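# Place upright loose cup upside down on empty plug

## Task

Take the free-standing cup whose open, wider end faces up and lower it, flipped so the wide end faces down, onto the uncovered plug of the fixture that holds no cup, pushing it fully down. The cups already sitting on the other fixtures must remain seated there at the end, and the hand must have released the cup.

## Robot and tools

Robot: two arms. left_arm stands on the +y side and carries a left hand; right_arm carries a right hand. Bases (scene frame): left_arm at (+0.023, +0.282, 0) m, right_arm at (+0.053, -0.285, 0) m, each turned very slightly about z. Scene frame: origin at table-top height halfway between the nominal bases, +z up, +x out over the table. Image left/right does not follow arm names. A camera stand sits behind the arms, and loose objects may get nudged occasionally.

Hand point: a point fixed to the palm, about 0.05 m in front of it and 0.15 m from the wrist flange. Its +z runs along the straight fingers, +y out of the palm; +x runs across the palm away from the thumb on the right hand, toward the thumb on the left hand. Straight fingertips reach 0.06 to 0.07 m past the point in +z and sit 0.06 m behind it in -y. A wrist bracket on the little-finger side can collide with things. Arms track loosely: they often rest 1 to 3 cm (sometimes 5 cm) off the command, usually low, without any contact.

Row layout (both tools): always 28 numbers in [-1, 1], one list covering both arms. Order: left dx, dy, dz, rx, ry, rz; left little, ring, middle, index, thumb_bend, thumb_turn; left force_limit, speed; then the same 14 for the right arm. The six pose numbers are an offset, not a pose: measured from that arm's Hand target at the start of the action or move, along the Hand target's own axes. 1.0 equals 0.6 m of travel or 180 degrees; rx, ry, rz form one rotation vector. Every row of one action counts from that same start, but each new action or call starts afresh, so sending an offset twice moves twice as far. Six zeros re-request the current Hand target. Orientation commands are clipped to within 40 degrees of the measured one.

Hand numbers are absolute motor targets: -1 open/straight, +1 closed; thumb_turn +1 puts the thumb opposite the fingers. Alternatively write grasp numbers a, b, c in the first three slots and exactly 0 in the last three: a curls index and middle and bends the thumb, b curls ring and little, c swings the thumb in front of the palm; all zeros is a fully open hand. force_limit: -1 about 0 N up to +1 about 10 N at the fingertip (15 N for thumb motors). speed: near zero at -1, full at +0.48 and above; use -0.94 or lower for a gentle grip. With the thumb in front, the hand holds objects roughly 0.035 to 0.065 m thick. To keep a hand unchanged, resend its last eight sent numbers; if nothing was sent yet, send hand_measured plus hand_force_limit and hand_speed. To squeeze more, raise force_limit and send a target more closed than hand_measured.

Tools:
execute_actions(actions, cameras): actions is a list of actions; each action is up to 15 rows, one row per 1/30 s step, the last row held to fill 15 steps (0.5 s). Empty actions returns camera images. cameras: list of names, ["all"] or [].
move(target, speed, blend, blocking, cameras): target is one 28-number row or up to 15 rows; every row is an offset from the same starting Hand targets, not from the prior row. speed in m/s, 0.002 to 4.3, default 0.25 (turn rate twice that in rad/s), one value or one per target. blend in m rounds corners; 0 stops at each. Total time capped at 10 s. blocking=false returns after about 0.5 s while motion continues. Result adds a move: line with the ending (done, off_target, moving, held, fault) and limits (paced = pose clipped, held = steps withheld). Paths ignore obstacles and the other arm; keep away from an arm's own base.
wait(seconds 0 to 10, cameras): lets time pass holding commands.
stop(cameras): brakes a running move.
zoom_image(camera, region [x0, y0, x1, y1] pixels, at most 504 by 504): closer view of the newest image.
show_instructions(): shows reference images.
finished_scene(scene=1): ends the scene for good.

Cameras (672x504): cam_head_left, cam_head_right, cam_high, cam_left_wrist, cam_right_wrist.

Results: end_effector_position (m) and end_effector_quat_wxyz per arm in the scene frame; Hand target (the base for the next offsets); joint positions, velocities (may say within noise) and torques; hand_measured, hand_stopped_by (moving, target, force, stalled, fault), hand_load_n (positive pushes the finger open; dropping near 0 means a lost grip), hand_force_limit, hand_speed. MOTOR HOT appears near 85 C; at 100 C an OVER-TEMPERATURE FAULT drops the arm for 30 to 60 s. Holding loads, stretched arms and pushing into unreachable poses heat motors.

Avoid: dropping or releasing moving parts, anything leaving the table, fast or hard contacts, slamming fixed things, overloading fingers, arms touching or one hand gripping the other, and arm stops. To relieve a push, command the target back past the hand point.

Each tool is called after ">>>" in YAML: its name, and indented under it one key for each argument.

Reference images:

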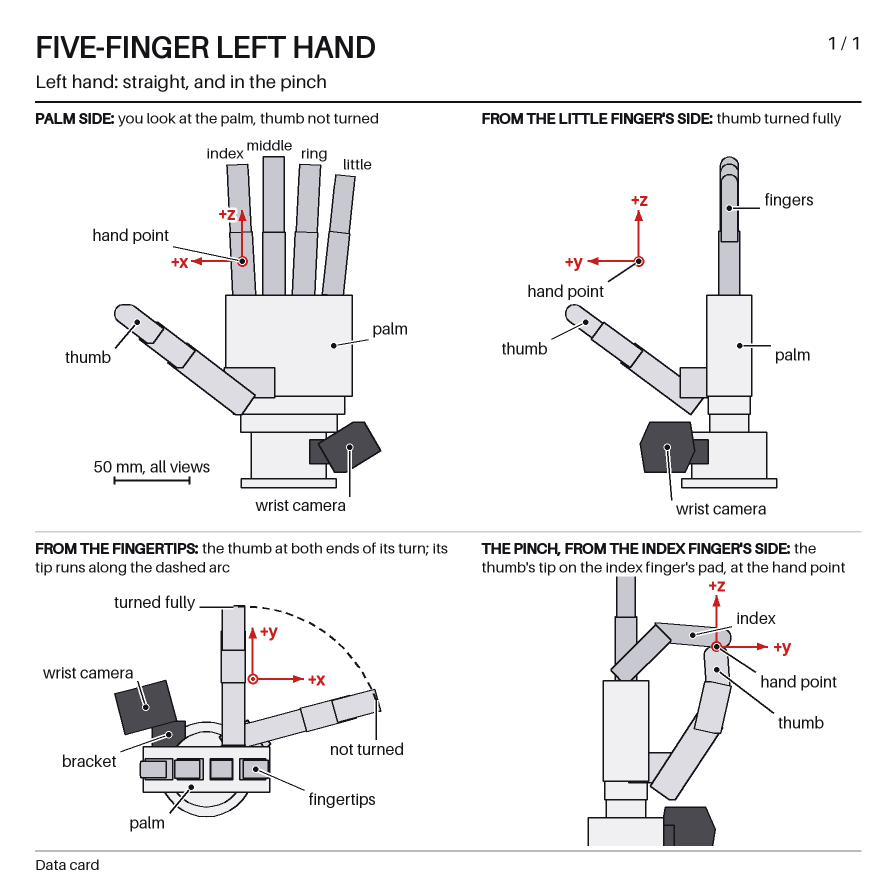

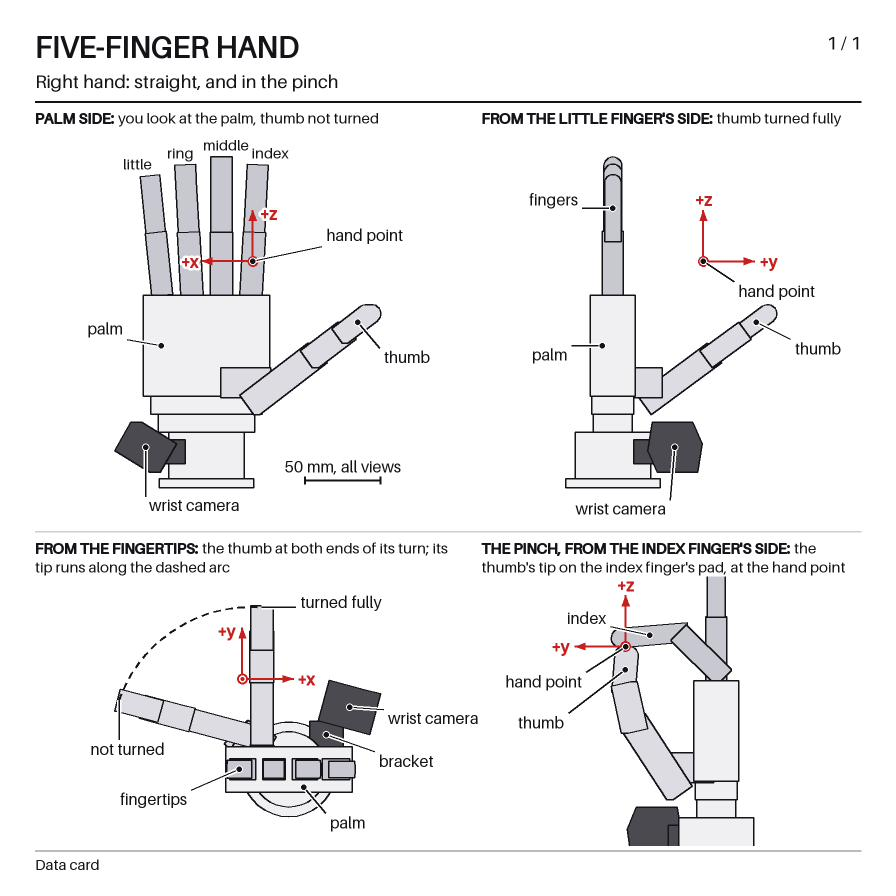

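## Session

>>> execute_actions:
  actions: []

Scene clock: 0.00 s.
left_arm: end_effector_position=(+0.3245, +0.0291, +0.2828) hand_measured=(-1.000, -1.000, -1.000, -1.000, -1.000, -1.000) hand_load_n=(+0.0, +0.0, +0.0, +0.0, +0.0, +0.0) hand_stopped_by=(target, target, target, target, target, target) hand_force_limit=0.00 hand_speed=-0.80 end_effector_quat_wxyz=(+0.119, +0.445, +0.811, -0.361) | right_arm: end_effector_position=(+0.2771, -0.2225, +0.1183) hand_measured=(-1.000, -1.000, -1.000, -1.000, -1.000, -1.000) hand_load_n=(+0.0, +0.0, +0.0, +0.0, +0.0, +0.0) hand_stopped_by=(target, target, target, target, target, target) hand_force_limit=0.00 hand_speed=-0.80 end_effector_quat_wxyz=(+0.346, -0.530, +0.753, -0.177)
Joint positions: left_arm=[-0.46 1.162 1.245 -1.36 0.734 1.967] | right_arm=[-0.045 0.338 0.374 -0.818 -0.145 0.341]
Joint velocities: within noise
Joint torques (N m): no reading
Heat: left arm: hottest elbow 26 °C; right arm: hottest waist 25 °C.
Hand target: left_arm +0.3299, +0.0262, +0.2951; +0.132, +0.448, +0.807, -0.361 | right_arm +0.2840, -0.2230, +0.1351; +0.359, -0.528, +0.747, -0.187

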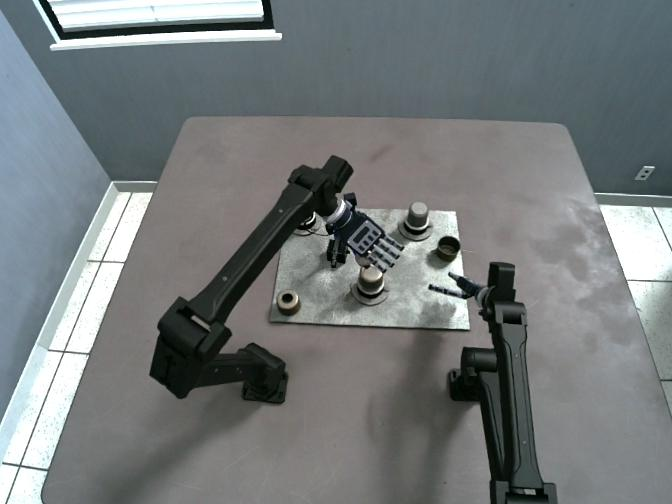

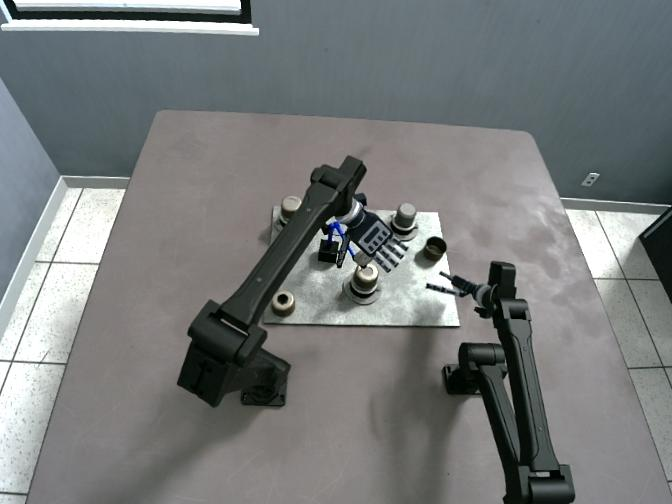

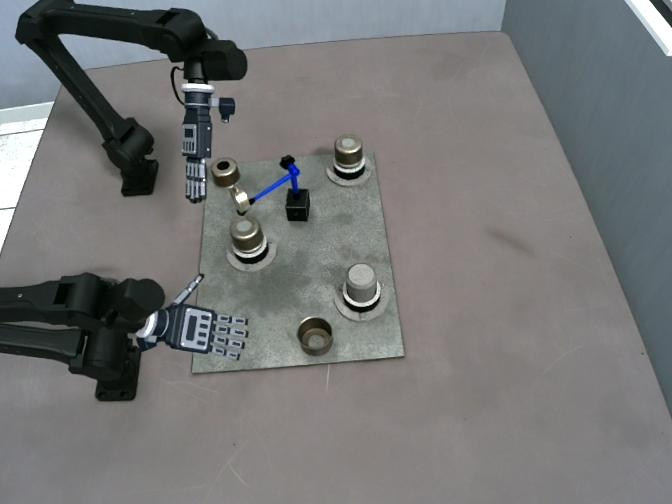

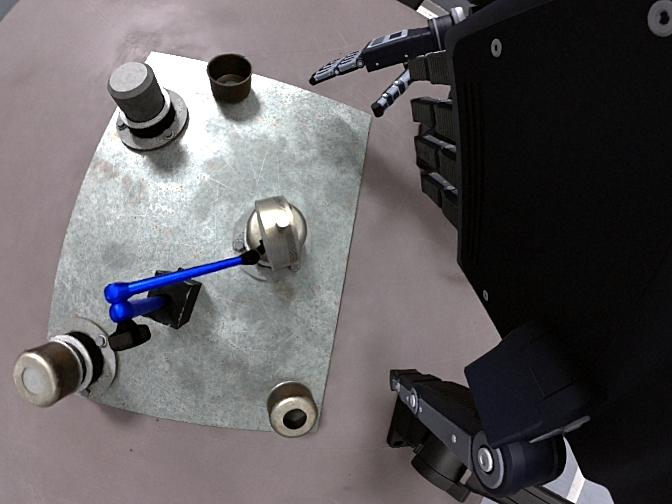

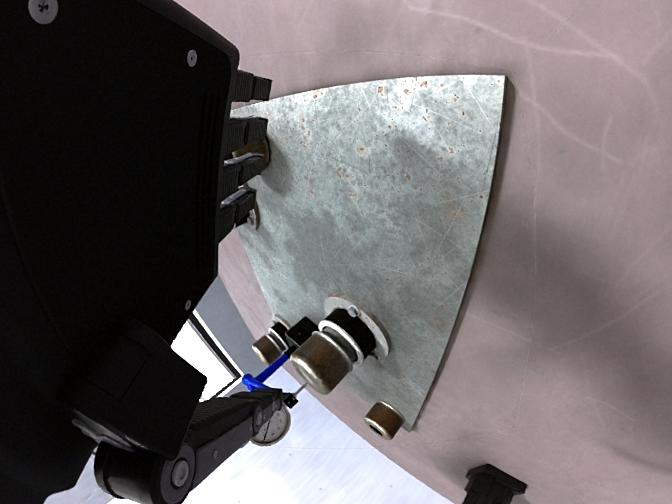

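>>> zoom_image:
  camera: "cam_high"
  region: [180, 120, 420, 380]

>>> zoom_image:
  camera: "cam_head_left"
  region: [260, 180, 500, 340]

>>> zoom_image:
  camera: "cam_left_wrist"
  region: [0, 30, 400, 450]

>>> zoom_image:
  camera: "cam_right_wrist"
  region: [200, 60, 520, 460]

Scaled by 1.938.

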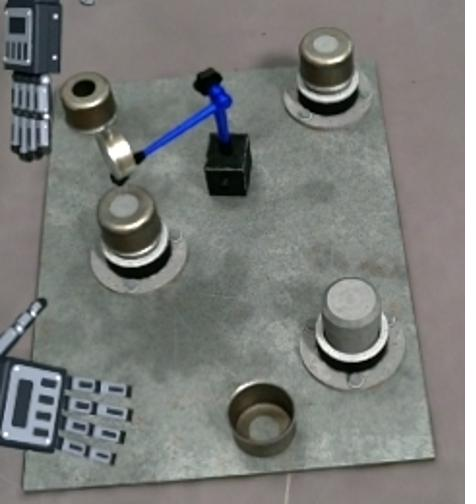

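Scaled by 2.100.

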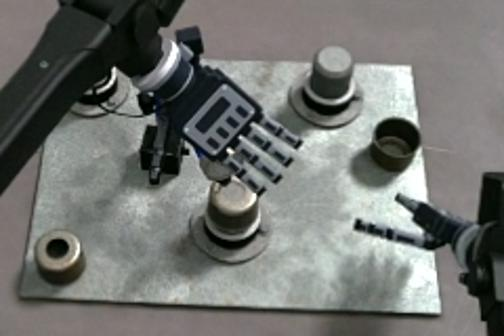

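Scaled by 1.200 from the camera's 672x504 image, which has a finer 960x720 frame.

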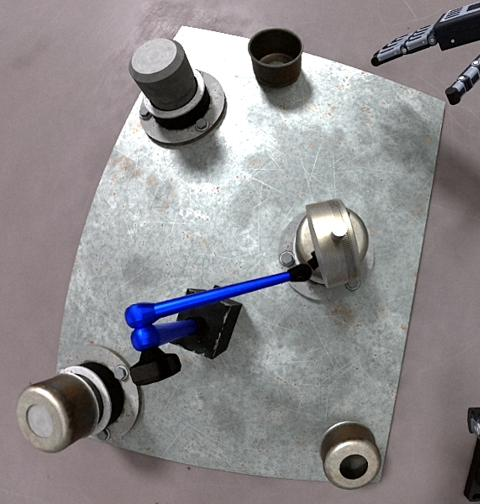

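Scaled by 1.260 from the camera's 672x504 image, which has a finer 960x720 frame.

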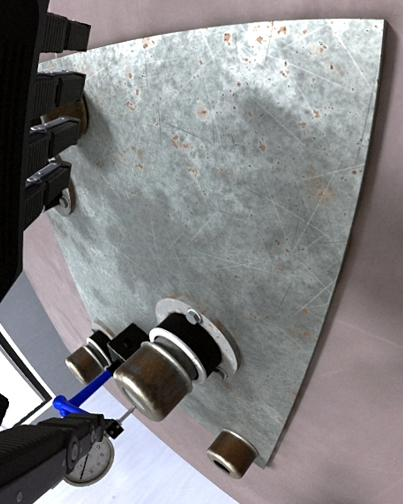

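>>> move:
  target: [0.063,0.017,-0.1745,0,0,0,-1,-1,-1,-1,-1,-1,0,-0.8,-0.055,-0.1347,-0.0887,0.2108,0.1852,-0.6007,0,0,1,0,0,0,0,0]
  speed: 0.4
  cameras: ["all"]

Scene clock: 206.77 s.
left_arm: end_effector_position=(+0.3218, +0.1242, +0.3178) hand_measured=(-1.000, -1.000, -1.000, -1.000, -1.000, -1.000) hand_load_n=(+0.0, +0.0, +0.0, +0.0, +0.0, +0.0) hand_stopped_by=(target, target, target, target, target, target) hand_force_limit=0.00 hand_speed=-0.80 end_effector_quat_wxyz=(+0.126, +0.382, +0.854, -0.330) | right_arm: end_effector_position=(+0.3043, -0.2299, +0.2300) hand_measured=(-1.000, -1.000, -1.000, -1.000, -0.650, +1.000) hand_load_n=(+0.0, +0.0, +0.0, +0.0, +0.0, +0.0) hand_stopped_by=(target, target, target, target, target, target) hand_force_limit=0.00 hand_speed=0.00 end_effector_quat_wxyz=(+0.007, +0.712, -0.001, +0.703)
Joint positions: left_arm=[-0.233 1.088 1.303 -1.604 0.702 2.081] | right_arm=[1.132 0.282 0.187 0.066 1.124 -1.554]
Joint torques (N m): left_arm=[3.02 -8.59 11.73 0.16 0.54 0.13] | right_arm=[3.14 2.67 9.62 1.95 -0.08 -0.12]
Heat: left arm: hottest elbow 38 °C; right arm: hottest elbow 35 °C.
Hand target: left_arm +0.3285, +0.1267, +0.3439; +0.132, +0.448, +0.807, -0.361 | right_arm +0.3040, -0.2279, +0.2352; +0.001, +0.707, +0.000, +0.707
Off the commanded pose: left_arm 0.027 m, 10 deg | right_arm 0.006 m, 1 deg.
joint sent to its limit (left arm) — joint 6 (wrist roll), upper limit. The joint targets are off in orientation, not in position.
move: off_target (left_arm)

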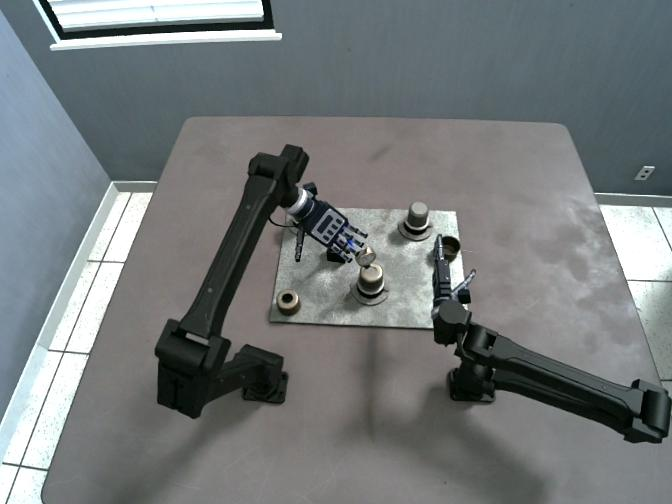

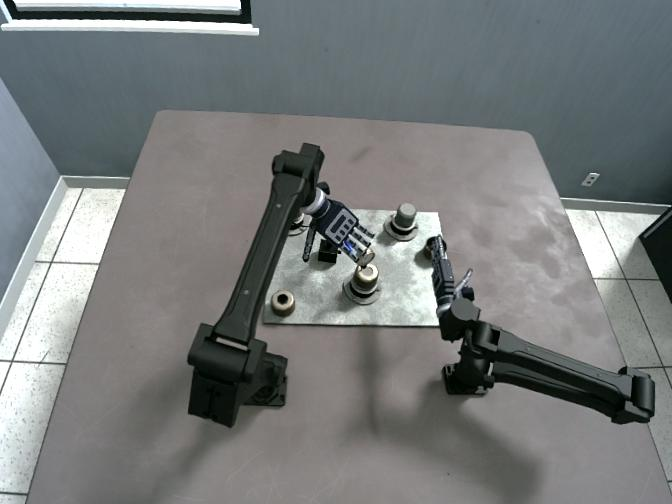

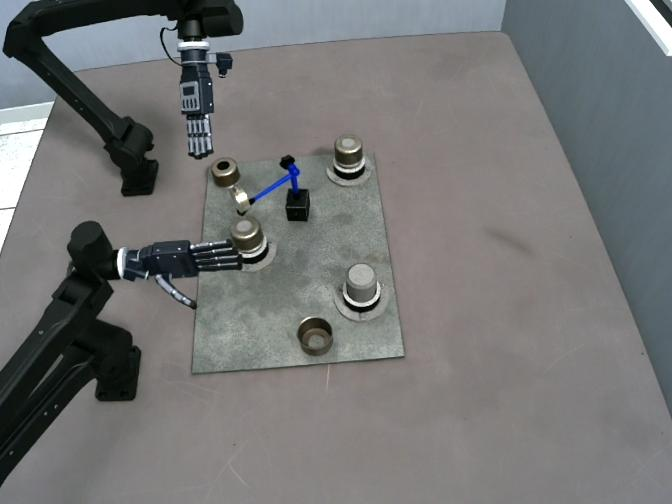

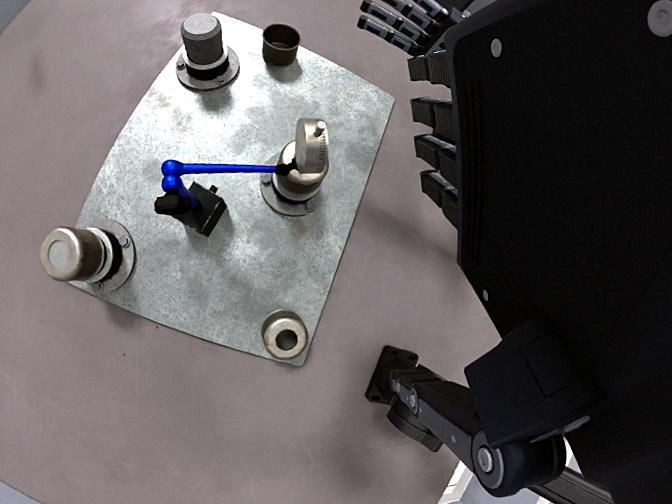

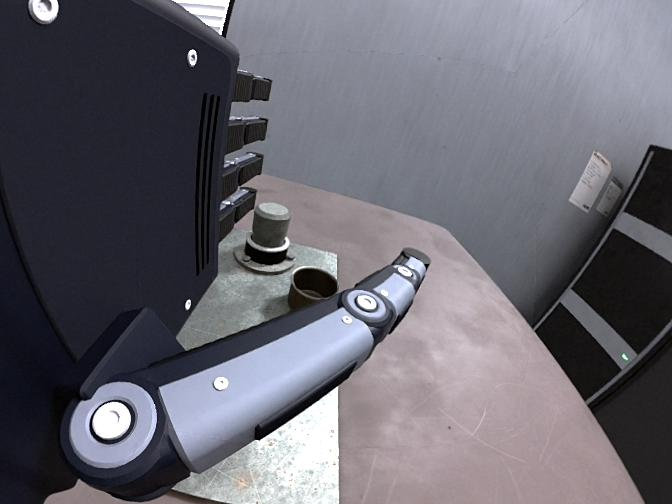

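>>> move:
  target: [0,0,0,0,0,0,-1,-1,-1,-1,-1,-1,0,-0.8,-0.1417,0.0083,0.235,0,0,0,-1,-1,-1,-1,-1,1,0,0]
  speed: 0.25
  cameras: ["cam_head_left","cam_high","cam_right_wrist","cam_left_wrist"]

Scene clock: 314.33 s.
left_arm: end_effector_position=(+0.3218, +0.1242, +0.3178) hand_measured=(-1.000, -1.000, -1.000, -1.000, -1.000, -1.000) hand_load_n=(+0.0, +0.0, +0.0, +0.0, +0.0, +0.0) hand_stopped_by=(target, target, target, target, target, target) hand_force_limit=0.00 hand_speed=-0.80 end_effector_quat_wxyz=(+0.126, +0.382, +0.854, -0.330) | right_arm: end_effector_position=(+0.4327, -0.2382, +0.1319) hand_measured=(-1.000, -1.000, -1.000, -1.000, -1.000, +1.000) hand_load_n=(+0.0, +0.0, +0.0, +0.0, +0.0, +0.0) hand_stopped_by=(target, target, target, target, target, target) hand_force_limit=0.00 hand_speed=0.00 end_effector_quat_wxyz=(+0.003, +0.723, +0.004, +0.691)
Joint positions: left_arm=[-0.233 1.088 1.303 -1.604 0.702 2.081] | right_arm=[0.539 1.226 0.157 1.016 0.518 -1.555]
Joint torques (N m): left_arm=[2.84 -8.29 11.74 0.06 0.52 0.11] | right_arm=[2.37 -3.49 8.17 2.41 0.1 -0.21]
Heat: left arm: hottest elbow 38 °C; right arm: hottest elbow 32 °C.
Hand target: left_arm +0.3285, +0.1267, +0.3439; +0.132, +0.448, +0.807, -0.361 | right_arm +0.4450, -0.2331, +0.1502; +0.001, +0.707, +0.000, +0.707
Off the commanded pose: left_arm 0.027 m, 10 deg | right_arm 0.023 m, 3 deg.
joint sent to its limit (left arm) — joint 6 (wrist roll), upper limit. The joint targets are off in orientation, not in position.
move: off_target (left_arm, right_arm)
Images, in order (width x height): cam_head_left 672x504, cam_high 672x504, cam_left_wrist 672x504, cam_right_wrist 672x504.

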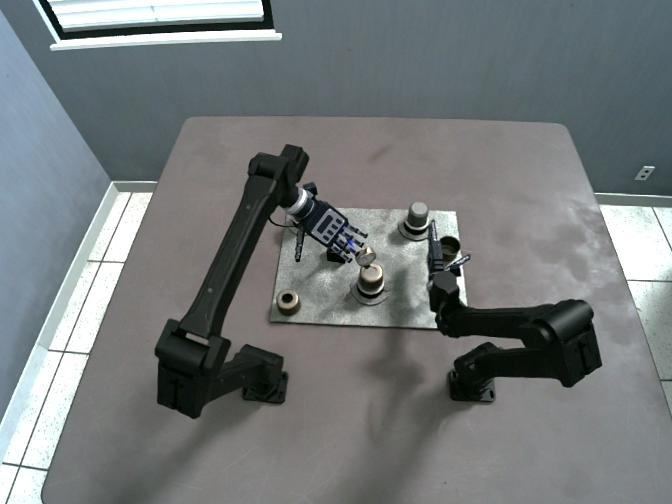

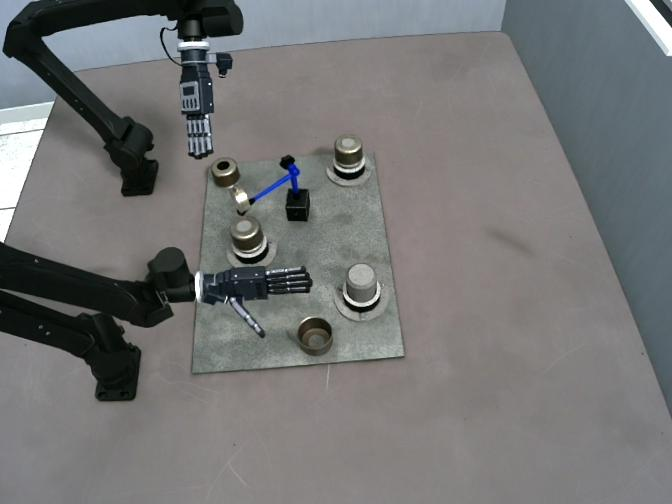

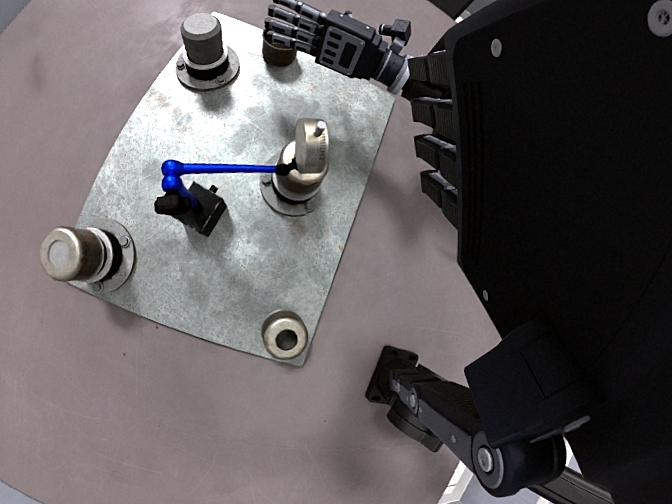

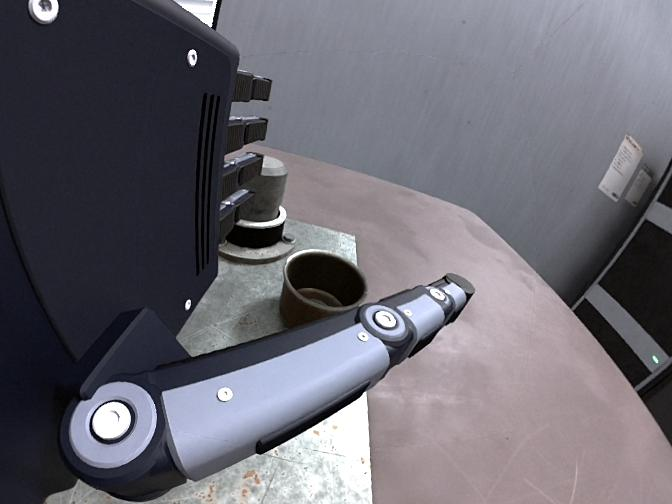

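>>> zoom_image:
  camera: "cam_right_wrist"
  region: [200, 120, 480, 400]

>>> zoom_image:
  camera: "cam_high"
  region: [190, 240, 410, 380]

>>> zoom_image:
  camera: "cam_left_wrist"
  region: [160, 0, 420, 240]

Scaled by 1.800 from the camera's 672x504 image, which has a finer 960x720 frame.

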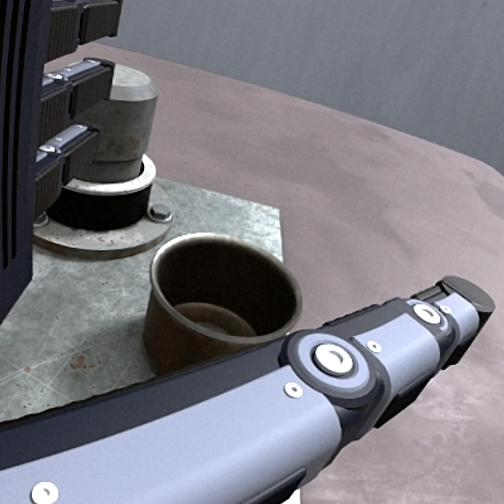

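Scaled by 2.291.

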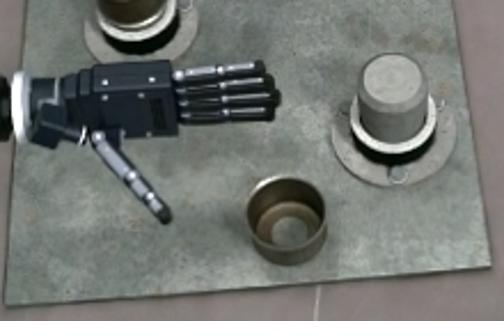

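Scaled by 1.938 from the camera's 672x504 image, which has a finer 960x720 frame.

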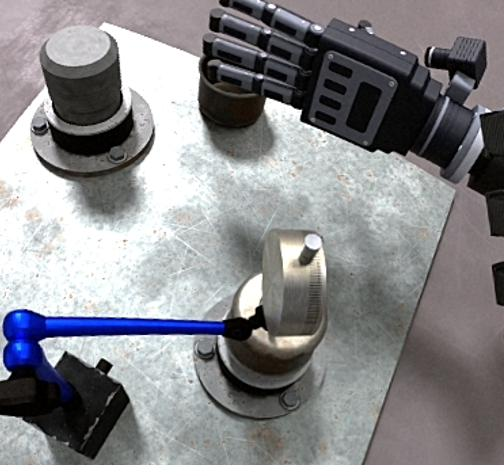

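>>> move:
  target: [0,0,0,0,0,0,-1,-1,-1,-1,-1,-1,0,-0.8,-0.0633,0.0233,0.0767,0,0.0144,0,-1,-1,-1,-1,-1,1,0,0]
  speed: 0.2
  cameras: ["cam_high","cam_right_wrist","cam_left_wrist"]

>>> zoom_image:
  camera: "cam_high"
  region: [190, 240, 410, 380]

>>> zoom_image:
  camera: "cam_right_wrist"
  region: [200, 120, 520, 440]

Scene clock: 397.70 s.
left_arm: end_effector_position=(+0.3218, +0.1242, +0.3178) hand_measured=(-1.000, -1.000, -1.000, -1.000, -1.000, -1.000) hand_load_n=(-0.5, +0.0, +0.0, +0.0, +0.0, +0.0) hand_stopped_by=(target, target, target, target, target, target) hand_force_limit=0.00 hand_speed=-0.80 end_effector_quat_wxyz=(+0.126, +0.382, +0.854, -0.330) | right_arm: end_effector_position=(+0.4826, -0.2487, +0.0997) hand_measured=(-1.000, -1.000, -1.000, -1.000, -1.000, +1.000) hand_load_n=(+0.0, +0.0, +0.0, +0.0, +0.0, +0.5) hand_stopped_by=(target, target, target, target, target, target) hand_force_limit=0.00 hand_speed=0.00 end_effector_quat_wxyz=(+0.000, +0.705, +0.000, +0.709)
Joint positions: left_arm=[-0.233 1.088 1.303 -1.604 0.702 2.081] | right_arm=[0.408 1.628 0.238 1.396 0.39 -1.574]
Joint torques (N m): left_arm=[3.25 -8.64 11.63 0.12 0.53 0.11] | right_arm=[2.26 -7.24 4.6 2.52 -0.12 -0.11]
Heat: left arm: hottest elbow 39 °C; right arm: hottest elbow 33 °C.
Hand target: left_arm +0.3285, +0.1267, +0.3439; +0.132, +0.448, +0.807, -0.361 | right_arm +0.4910, -0.2473, +0.1123; +0.001, +0.691, +0.000, +0.723
Off the commanded pose: left_arm 0.027 m, 10 deg | right_arm 0.015 m, 2 deg.
joint sent to its limit (left arm) — joint 6 (wrist roll), upper limit. The joint targets are off in orientation, not in position.
move: off_target (left_arm, right_arm)
Images, in order (width x height): cam_high 672x504, cam_left_wrist 672x504, cam_right_wrist 672x504.

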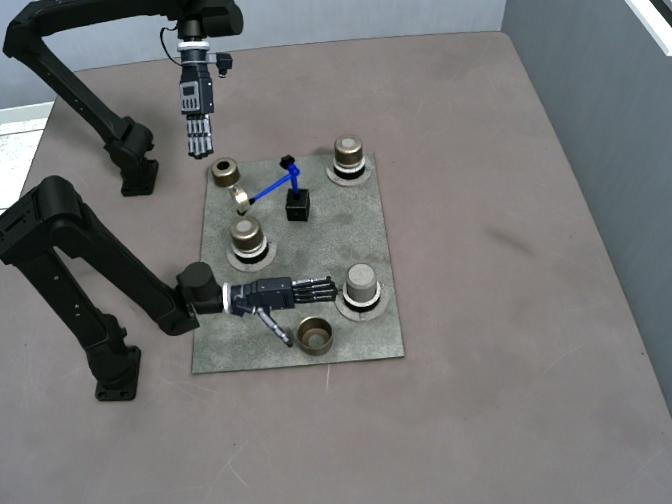

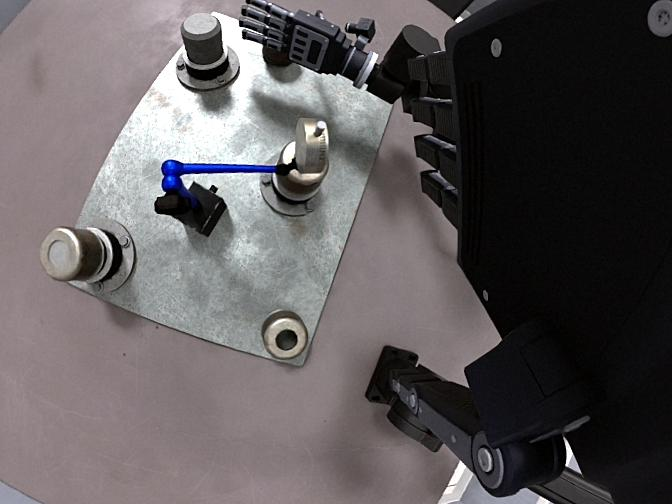

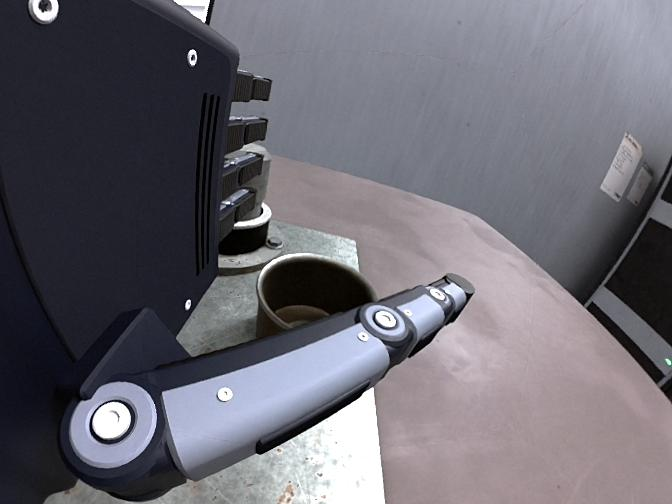

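Scaled by 2.291.

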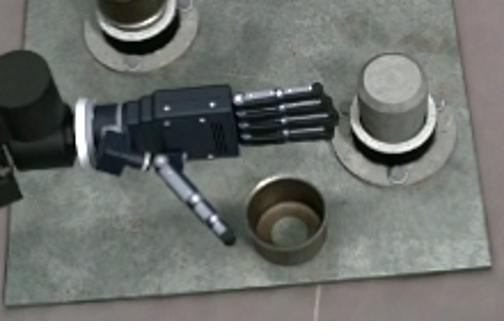

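Scaled by 1.575 from the camera's 672x504 image, which has a finer 960x720 frame.

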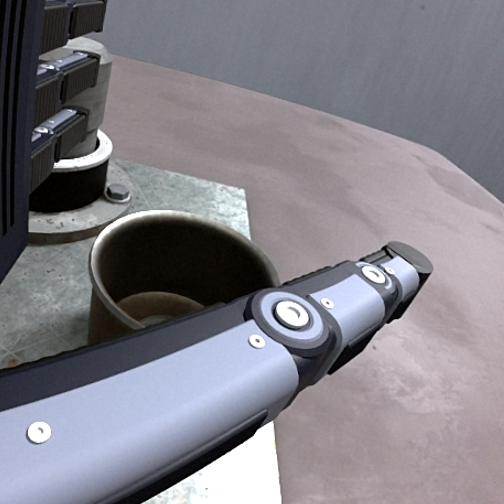

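>>> move:
  target: [0,0,0,0,0,0,-1,-1,-1,-1,-1,-1,0,-0.8,-0.0578,-0.0128,-0.0026,0,0,0,-1,-1,-1,-1,-1,1,0,0]
  speed: 0.1
  cameras: ["cam_high","cam_right_wrist"]

>>> zoom_image:
  camera: "cam_high"
  region: [230, 250, 390, 370]

>>> zoom_image:
  camera: "cam_right_wrist"
  region: [180, 120, 500, 440]

Scene clock: 424.97 s.
left_arm: end_effector_position=(+0.3218, +0.1242, +0.3178) hand_measured=(-1.000, -1.000, -1.000, -1.000, -1.000, -1.000) hand_load_n=(+0.0, +0.0, +0.0, +0.0, +0.0, +0.0) hand_stopped_by=(target, target, target, target, target, target) hand_force_limit=0.00 hand_speed=-0.80 end_effector_quat_wxyz=(+0.126, +0.382, +0.854, -0.330) | right_arm: end_effector_position=(+0.4858, -0.2437, +0.0705) hand_measured=(-1.000, -1.000, -1.000, -1.000, -1.000, +1.000) hand_load_n=(+0.0, +0.0, +0.0, +0.0, +0.0, +0.5) hand_stopped_by=(target, target, target, target, target, target) hand_force_limit=0.00 hand_speed=0.00 end_effector_quat_wxyz=(+0.002, +0.704, -0.002, +0.710)
Joint positions: left_arm=[-0.233 1.088 1.303 -1.604 0.702 2.081] | right_arm=[0.424 1.817 0.261 1.564 0.411 -1.574]
Joint torques (N m): left_arm=[3.14 -8.35 11.66 0.09 0.53 0.12] | right_arm=[3.02 -8 2.82 2.5 0.14 -0.09]
Heat: left arm: hottest elbow 39 °C; right arm: hottest elbow 31 °C.
Hand target: left_arm +0.3285, +0.1267, +0.3439; +0.132, +0.448, +0.807, -0.361 | right_arm +0.4910, -0.2395, +0.0776; +0.001, +0.691, +0.000, +0.723
Off the commanded pose: left_arm 0.027 m, 10 deg | right_arm 0.010 m, 2 deg.
joint sent to its limit (left arm) — joint 6 (wrist roll), upper limit. The joint targets are off in orientation, not in position.
joint sent to its limit (right arm) — joint 4 (wrist pitch), upper limit. The joint targets still meet the commanded pose.
move: off_target (left_arm)
Images, in order (width x height): cam_high 672x504, cam_right_wrist 672x504.

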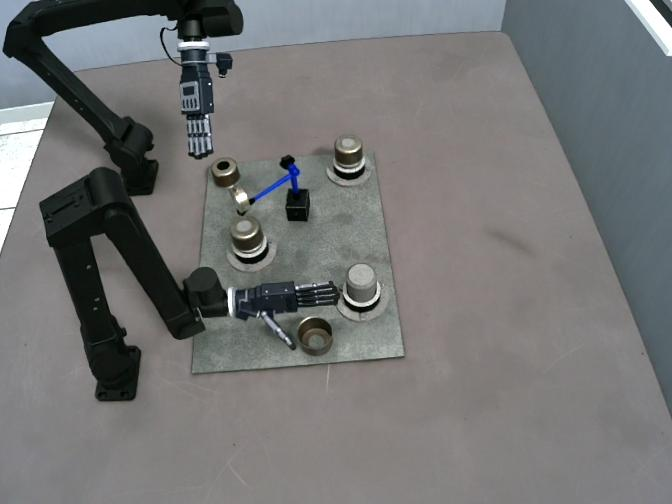

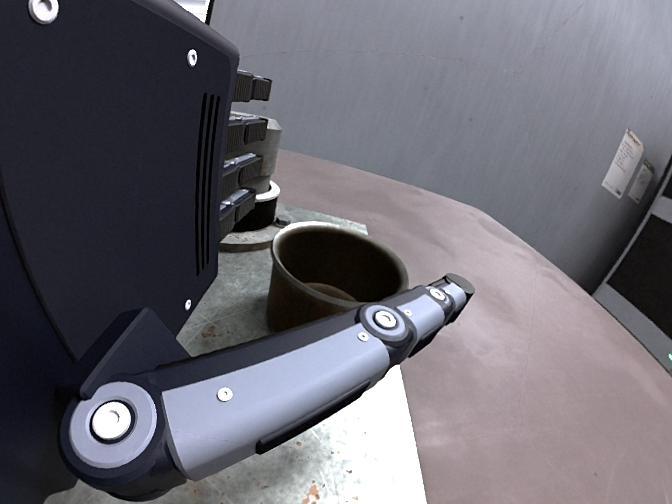

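Scaled by 3.150.

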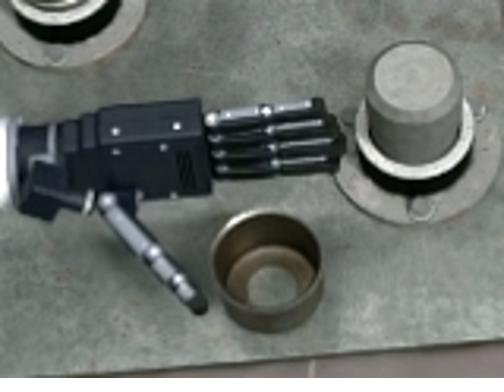

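Scaled by 1.575 from the camera's 672x504 image, which has a finer 960x720 frame.

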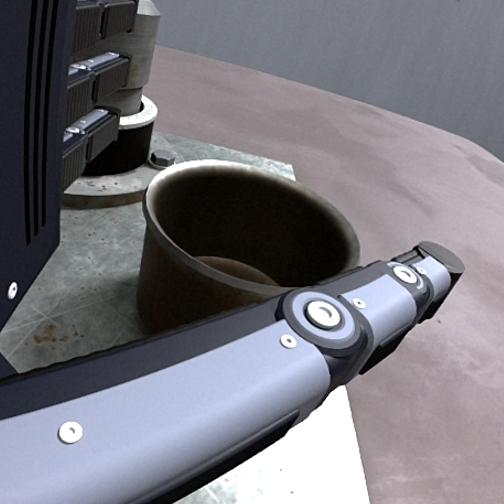

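>>> move:
  target:
    - [0,0,0,0,0,0,-1,-1,-1,-1,-1,-1,0,-0.8,0.06,0,-0.003,0,0,0,-1,-1,-1,-1,-1,1,0,0]
    - [0,0,0,0,0,0,-1,-1,-1,-1,-1,-1,0,-0.8,0.06,0.005,-0.005,-0.1667,0,0,-1,-1,-1,-1,-1,1,0,0]
  speed: 0.2
  cameras: ["cam_high","cam_right_wrist","cam_head_right"]

>>> zoom_image:
  camera: "cam_high"
  region: [230, 250, 390, 370]

Scene clock: 487.70 s.
left_arm: end_effector_position=(+0.3218, +0.1242, +0.3178) hand_measured=(-1.000, -1.000, -1.000, -1.000, -1.000, -1.000) hand_load_n=(+0.0, +0.0, -0.5, +0.0, +0.0, +0.0) hand_stopped_by=(target, target, target, target, target, target) hand_force_limit=0.00 hand_speed=-0.80 end_effector_quat_wxyz=(+0.126, +0.382, +0.854, -0.330) | right_arm: end_effector_position=(+0.4802, -0.2492, +0.1126) hand_measured=(-1.000, -1.000, -1.000, -1.000, -1.000, +1.000) hand_load_n=(+0.0, +0.0, +0.0, +0.0, +0.0, +0.0) hand_stopped_by=(target, target, target, target, target, target) hand_force_limit=0.00 hand_speed=0.00 end_effector_quat_wxyz=(+0.176, +0.666, -0.193, +0.699)
Joint positions: left_arm=[-0.233 1.088 1.303 -1.604 0.702 2.081] | right_arm=[0.59 1.726 0.479 1.331 1.099 -1.61]
Joint torques (N m): left_arm=[2.84 -8.41 11.6 0.21 0.53 0.15] | right_arm=[2.96 -8.47 5.61 0.96 0.09 -0.14]
Heat: left arm: hottest elbow 40 °C; right arm: hottest elbow 28 °C.
Hand target: left_arm +0.3285, +0.1267, +0.3439; +0.132, +0.448, +0.807, -0.361 | right_arm +0.4864, -0.2426, +0.1134; +0.180, +0.667, -0.187, +0.698
Off the commanded pose: left_arm 0.027 m, 10 deg | right_arm 0.009 m, 1 deg.
joint sent to its limit (left arm) — joint 6 (wrist roll), upper limit. The joint targets are off in orientation, not in position.
move: off_target (left_arm)
Images, in order (width x height): cam_head_right 672x504, cam_high 672x504, cam_right_wrist 672x504.

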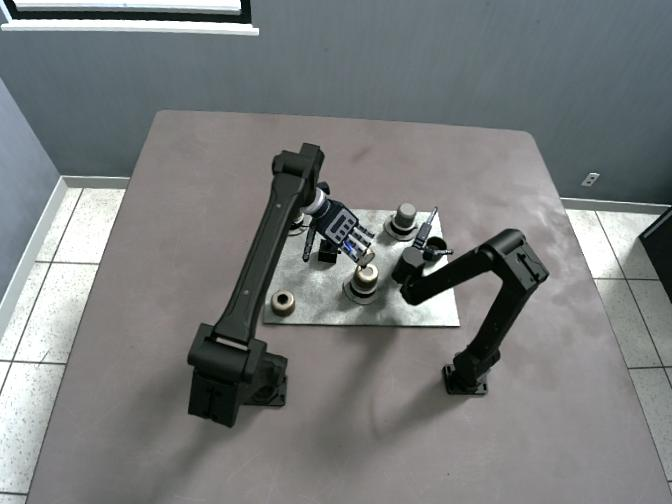

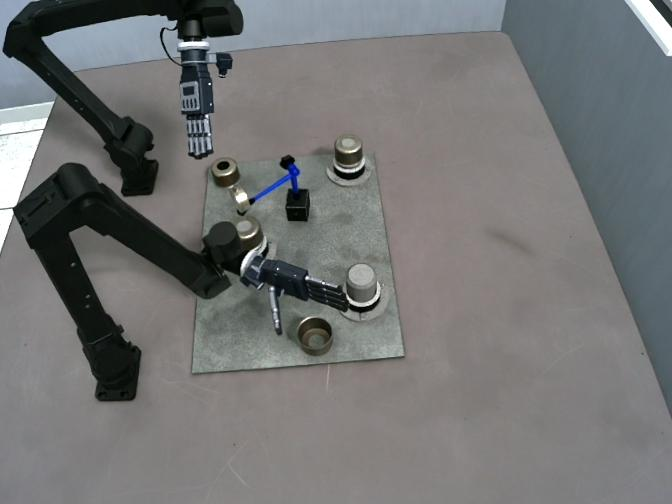

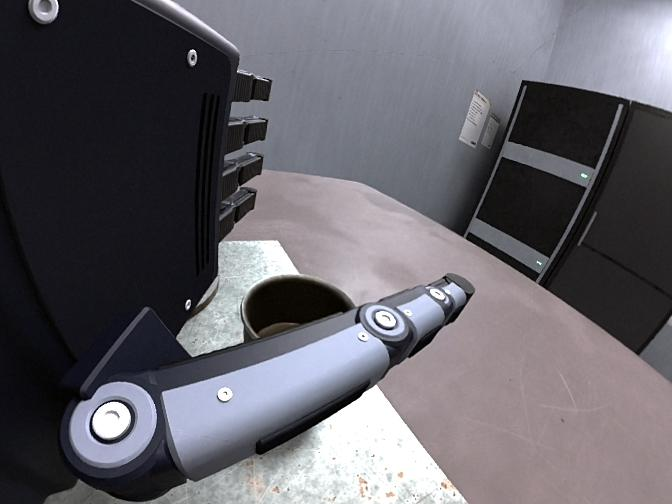

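Scaled by 3.150.

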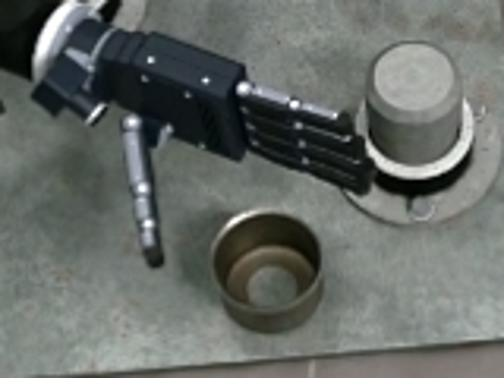

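>>> move:
  target:
    - [0,0,0,0,0,0,-1,-1,-1,-1,-1,-1,0,-0.8,0.1498,-0.0032,0.006,0,0,0,-1,-1,-1,-1,-1,1,0,0]
    - [0,0,0,0,0,0,-1,-1,-1,-1,-1,-1,0,-0.8,0.1497,0.0257,0.0227,0.4446,-0.0152,0.0034,-1,-1,-1,-1,-1,1,0,0]
    - [0,0,0,0,0,0,-1,-1,-1,-1,-1,-1,0,-0.8,0.049,-0.019,0.0165,0.4446,-0.0152,0.0034,-1,-1,-1,-1,-1,1,0,0]
  speed: 0.35
  blend: [0.02, 0.02, 0]
  cameras: ["cam_high","cam_right_wrist","cam_head_right","cam_left_wrist"]

>>> zoom_image:
  camera: "cam_high"
  region: [230, 250, 390, 370]

>>> zoom_image:
  camera: "cam_right_wrist"
  region: [180, 120, 500, 440]

Scene clock: 571.57 s.
left_arm: end_effector_position=(+0.3218, +0.1242, +0.3178) hand_measured=(-1.000, -1.000, -1.000, -1.000, -1.000, -1.000) hand_load_n=(+0.0, +0.0, +0.0, +0.5, +0.0, +0.0) hand_stopped_by=(target, target, target, target, target, target) hand_force_limit=0.00 hand_speed=-0.80 end_effector_quat_wxyz=(+0.126, +0.382, +0.854, -0.330) | right_arm: end_effector_position=(+0.4964, -0.2371, +0.1372) hand_measured=(-1.000, -1.000, -1.000, -1.000, -1.000, +1.000) hand_load_n=(+0.0, +0.0, +0.0, +0.0, +0.0, +0.0) hand_stopped_by=(target, target, target, target, target, target) hand_force_limit=0.00 hand_speed=0.00 end_effector_quat_wxyz=(-0.300, +0.645, +0.299, +0.636)
Joint positions: left_arm=[-0.233 1.088 1.303 -1.604 0.702 2.081] | right_arm=[-0.205 1.432 0.321 1.085 -1.098 -1.586]
Joint torques (N m): left_arm=[3.02 -8.76 11.69 0.14 0.53 0.13] | right_arm=[2.55 -6.3 5.41 2 0.07 0.18]
Heat: left arm: hottest elbow 41 °C; right arm: hottest elbow 29 °C.
Hand target: left_arm +0.3285, +0.1267, +0.3439; +0.132, +0.448, +0.807, -0.361 | right_arm +0.4994, -0.2376, +0.1435; -0.299, +0.640, +0.299, +0.641
Off the commanded pose: left_arm 0.027 m, 10 deg | right_arm 0.007 m, 1 deg.
joint sent to its limit (left arm) — joint 6 (wrist roll), upper limit. The joint targets are off in orientation, not in position.
move: off_target (left_arm)
Images, in order (width x height): cam_head_right 672x504, cam_high 672x504, cam_left_wrist 672x504, cam_right_wrist 672x504.

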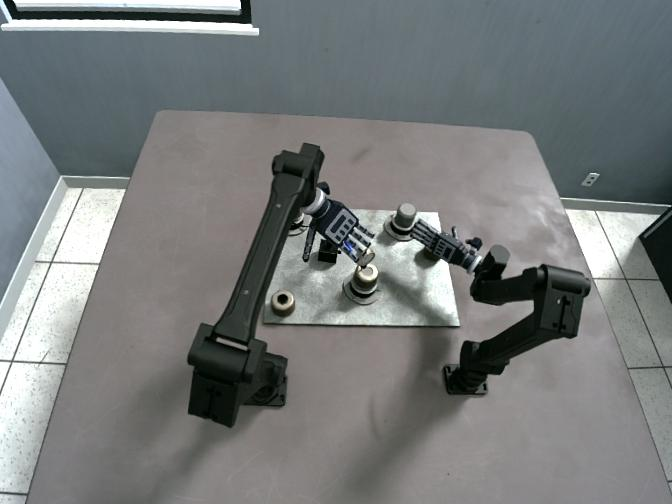

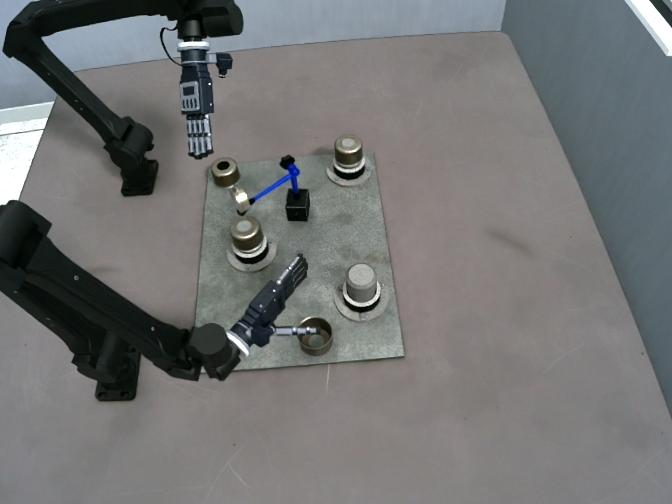

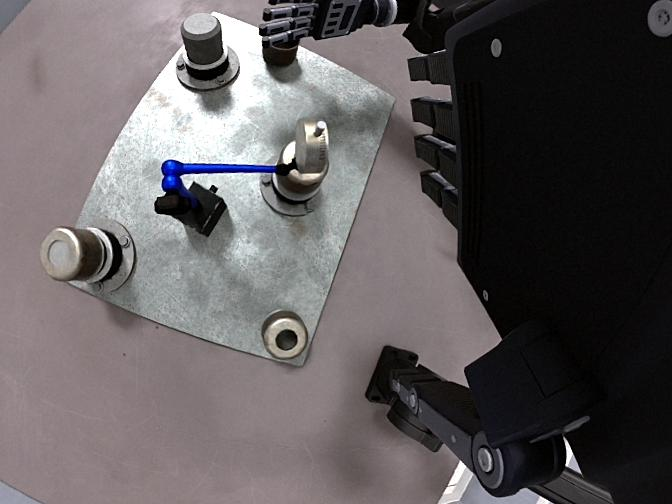

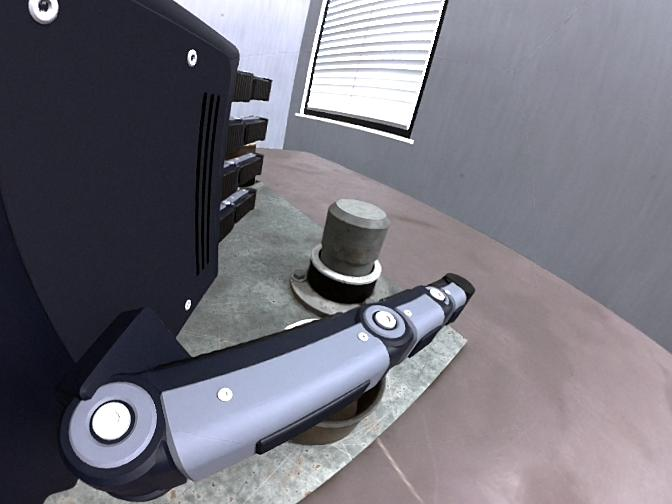

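Scaled by 3.150.

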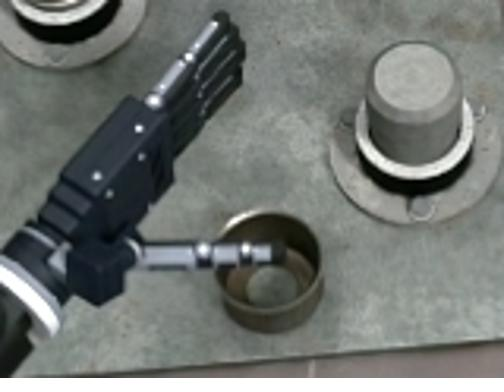

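Scaled by 1.575 from the camera's 672x504 image, which has a finer 960x720 frame.

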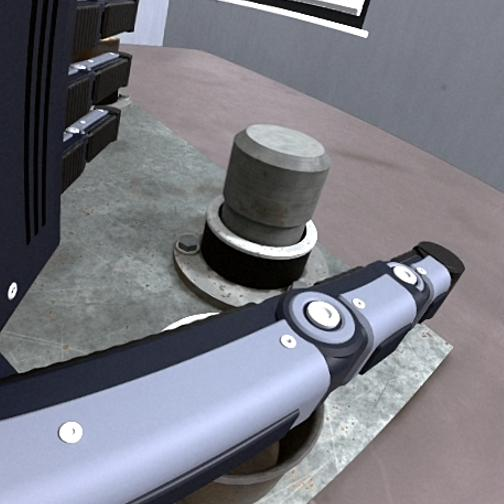

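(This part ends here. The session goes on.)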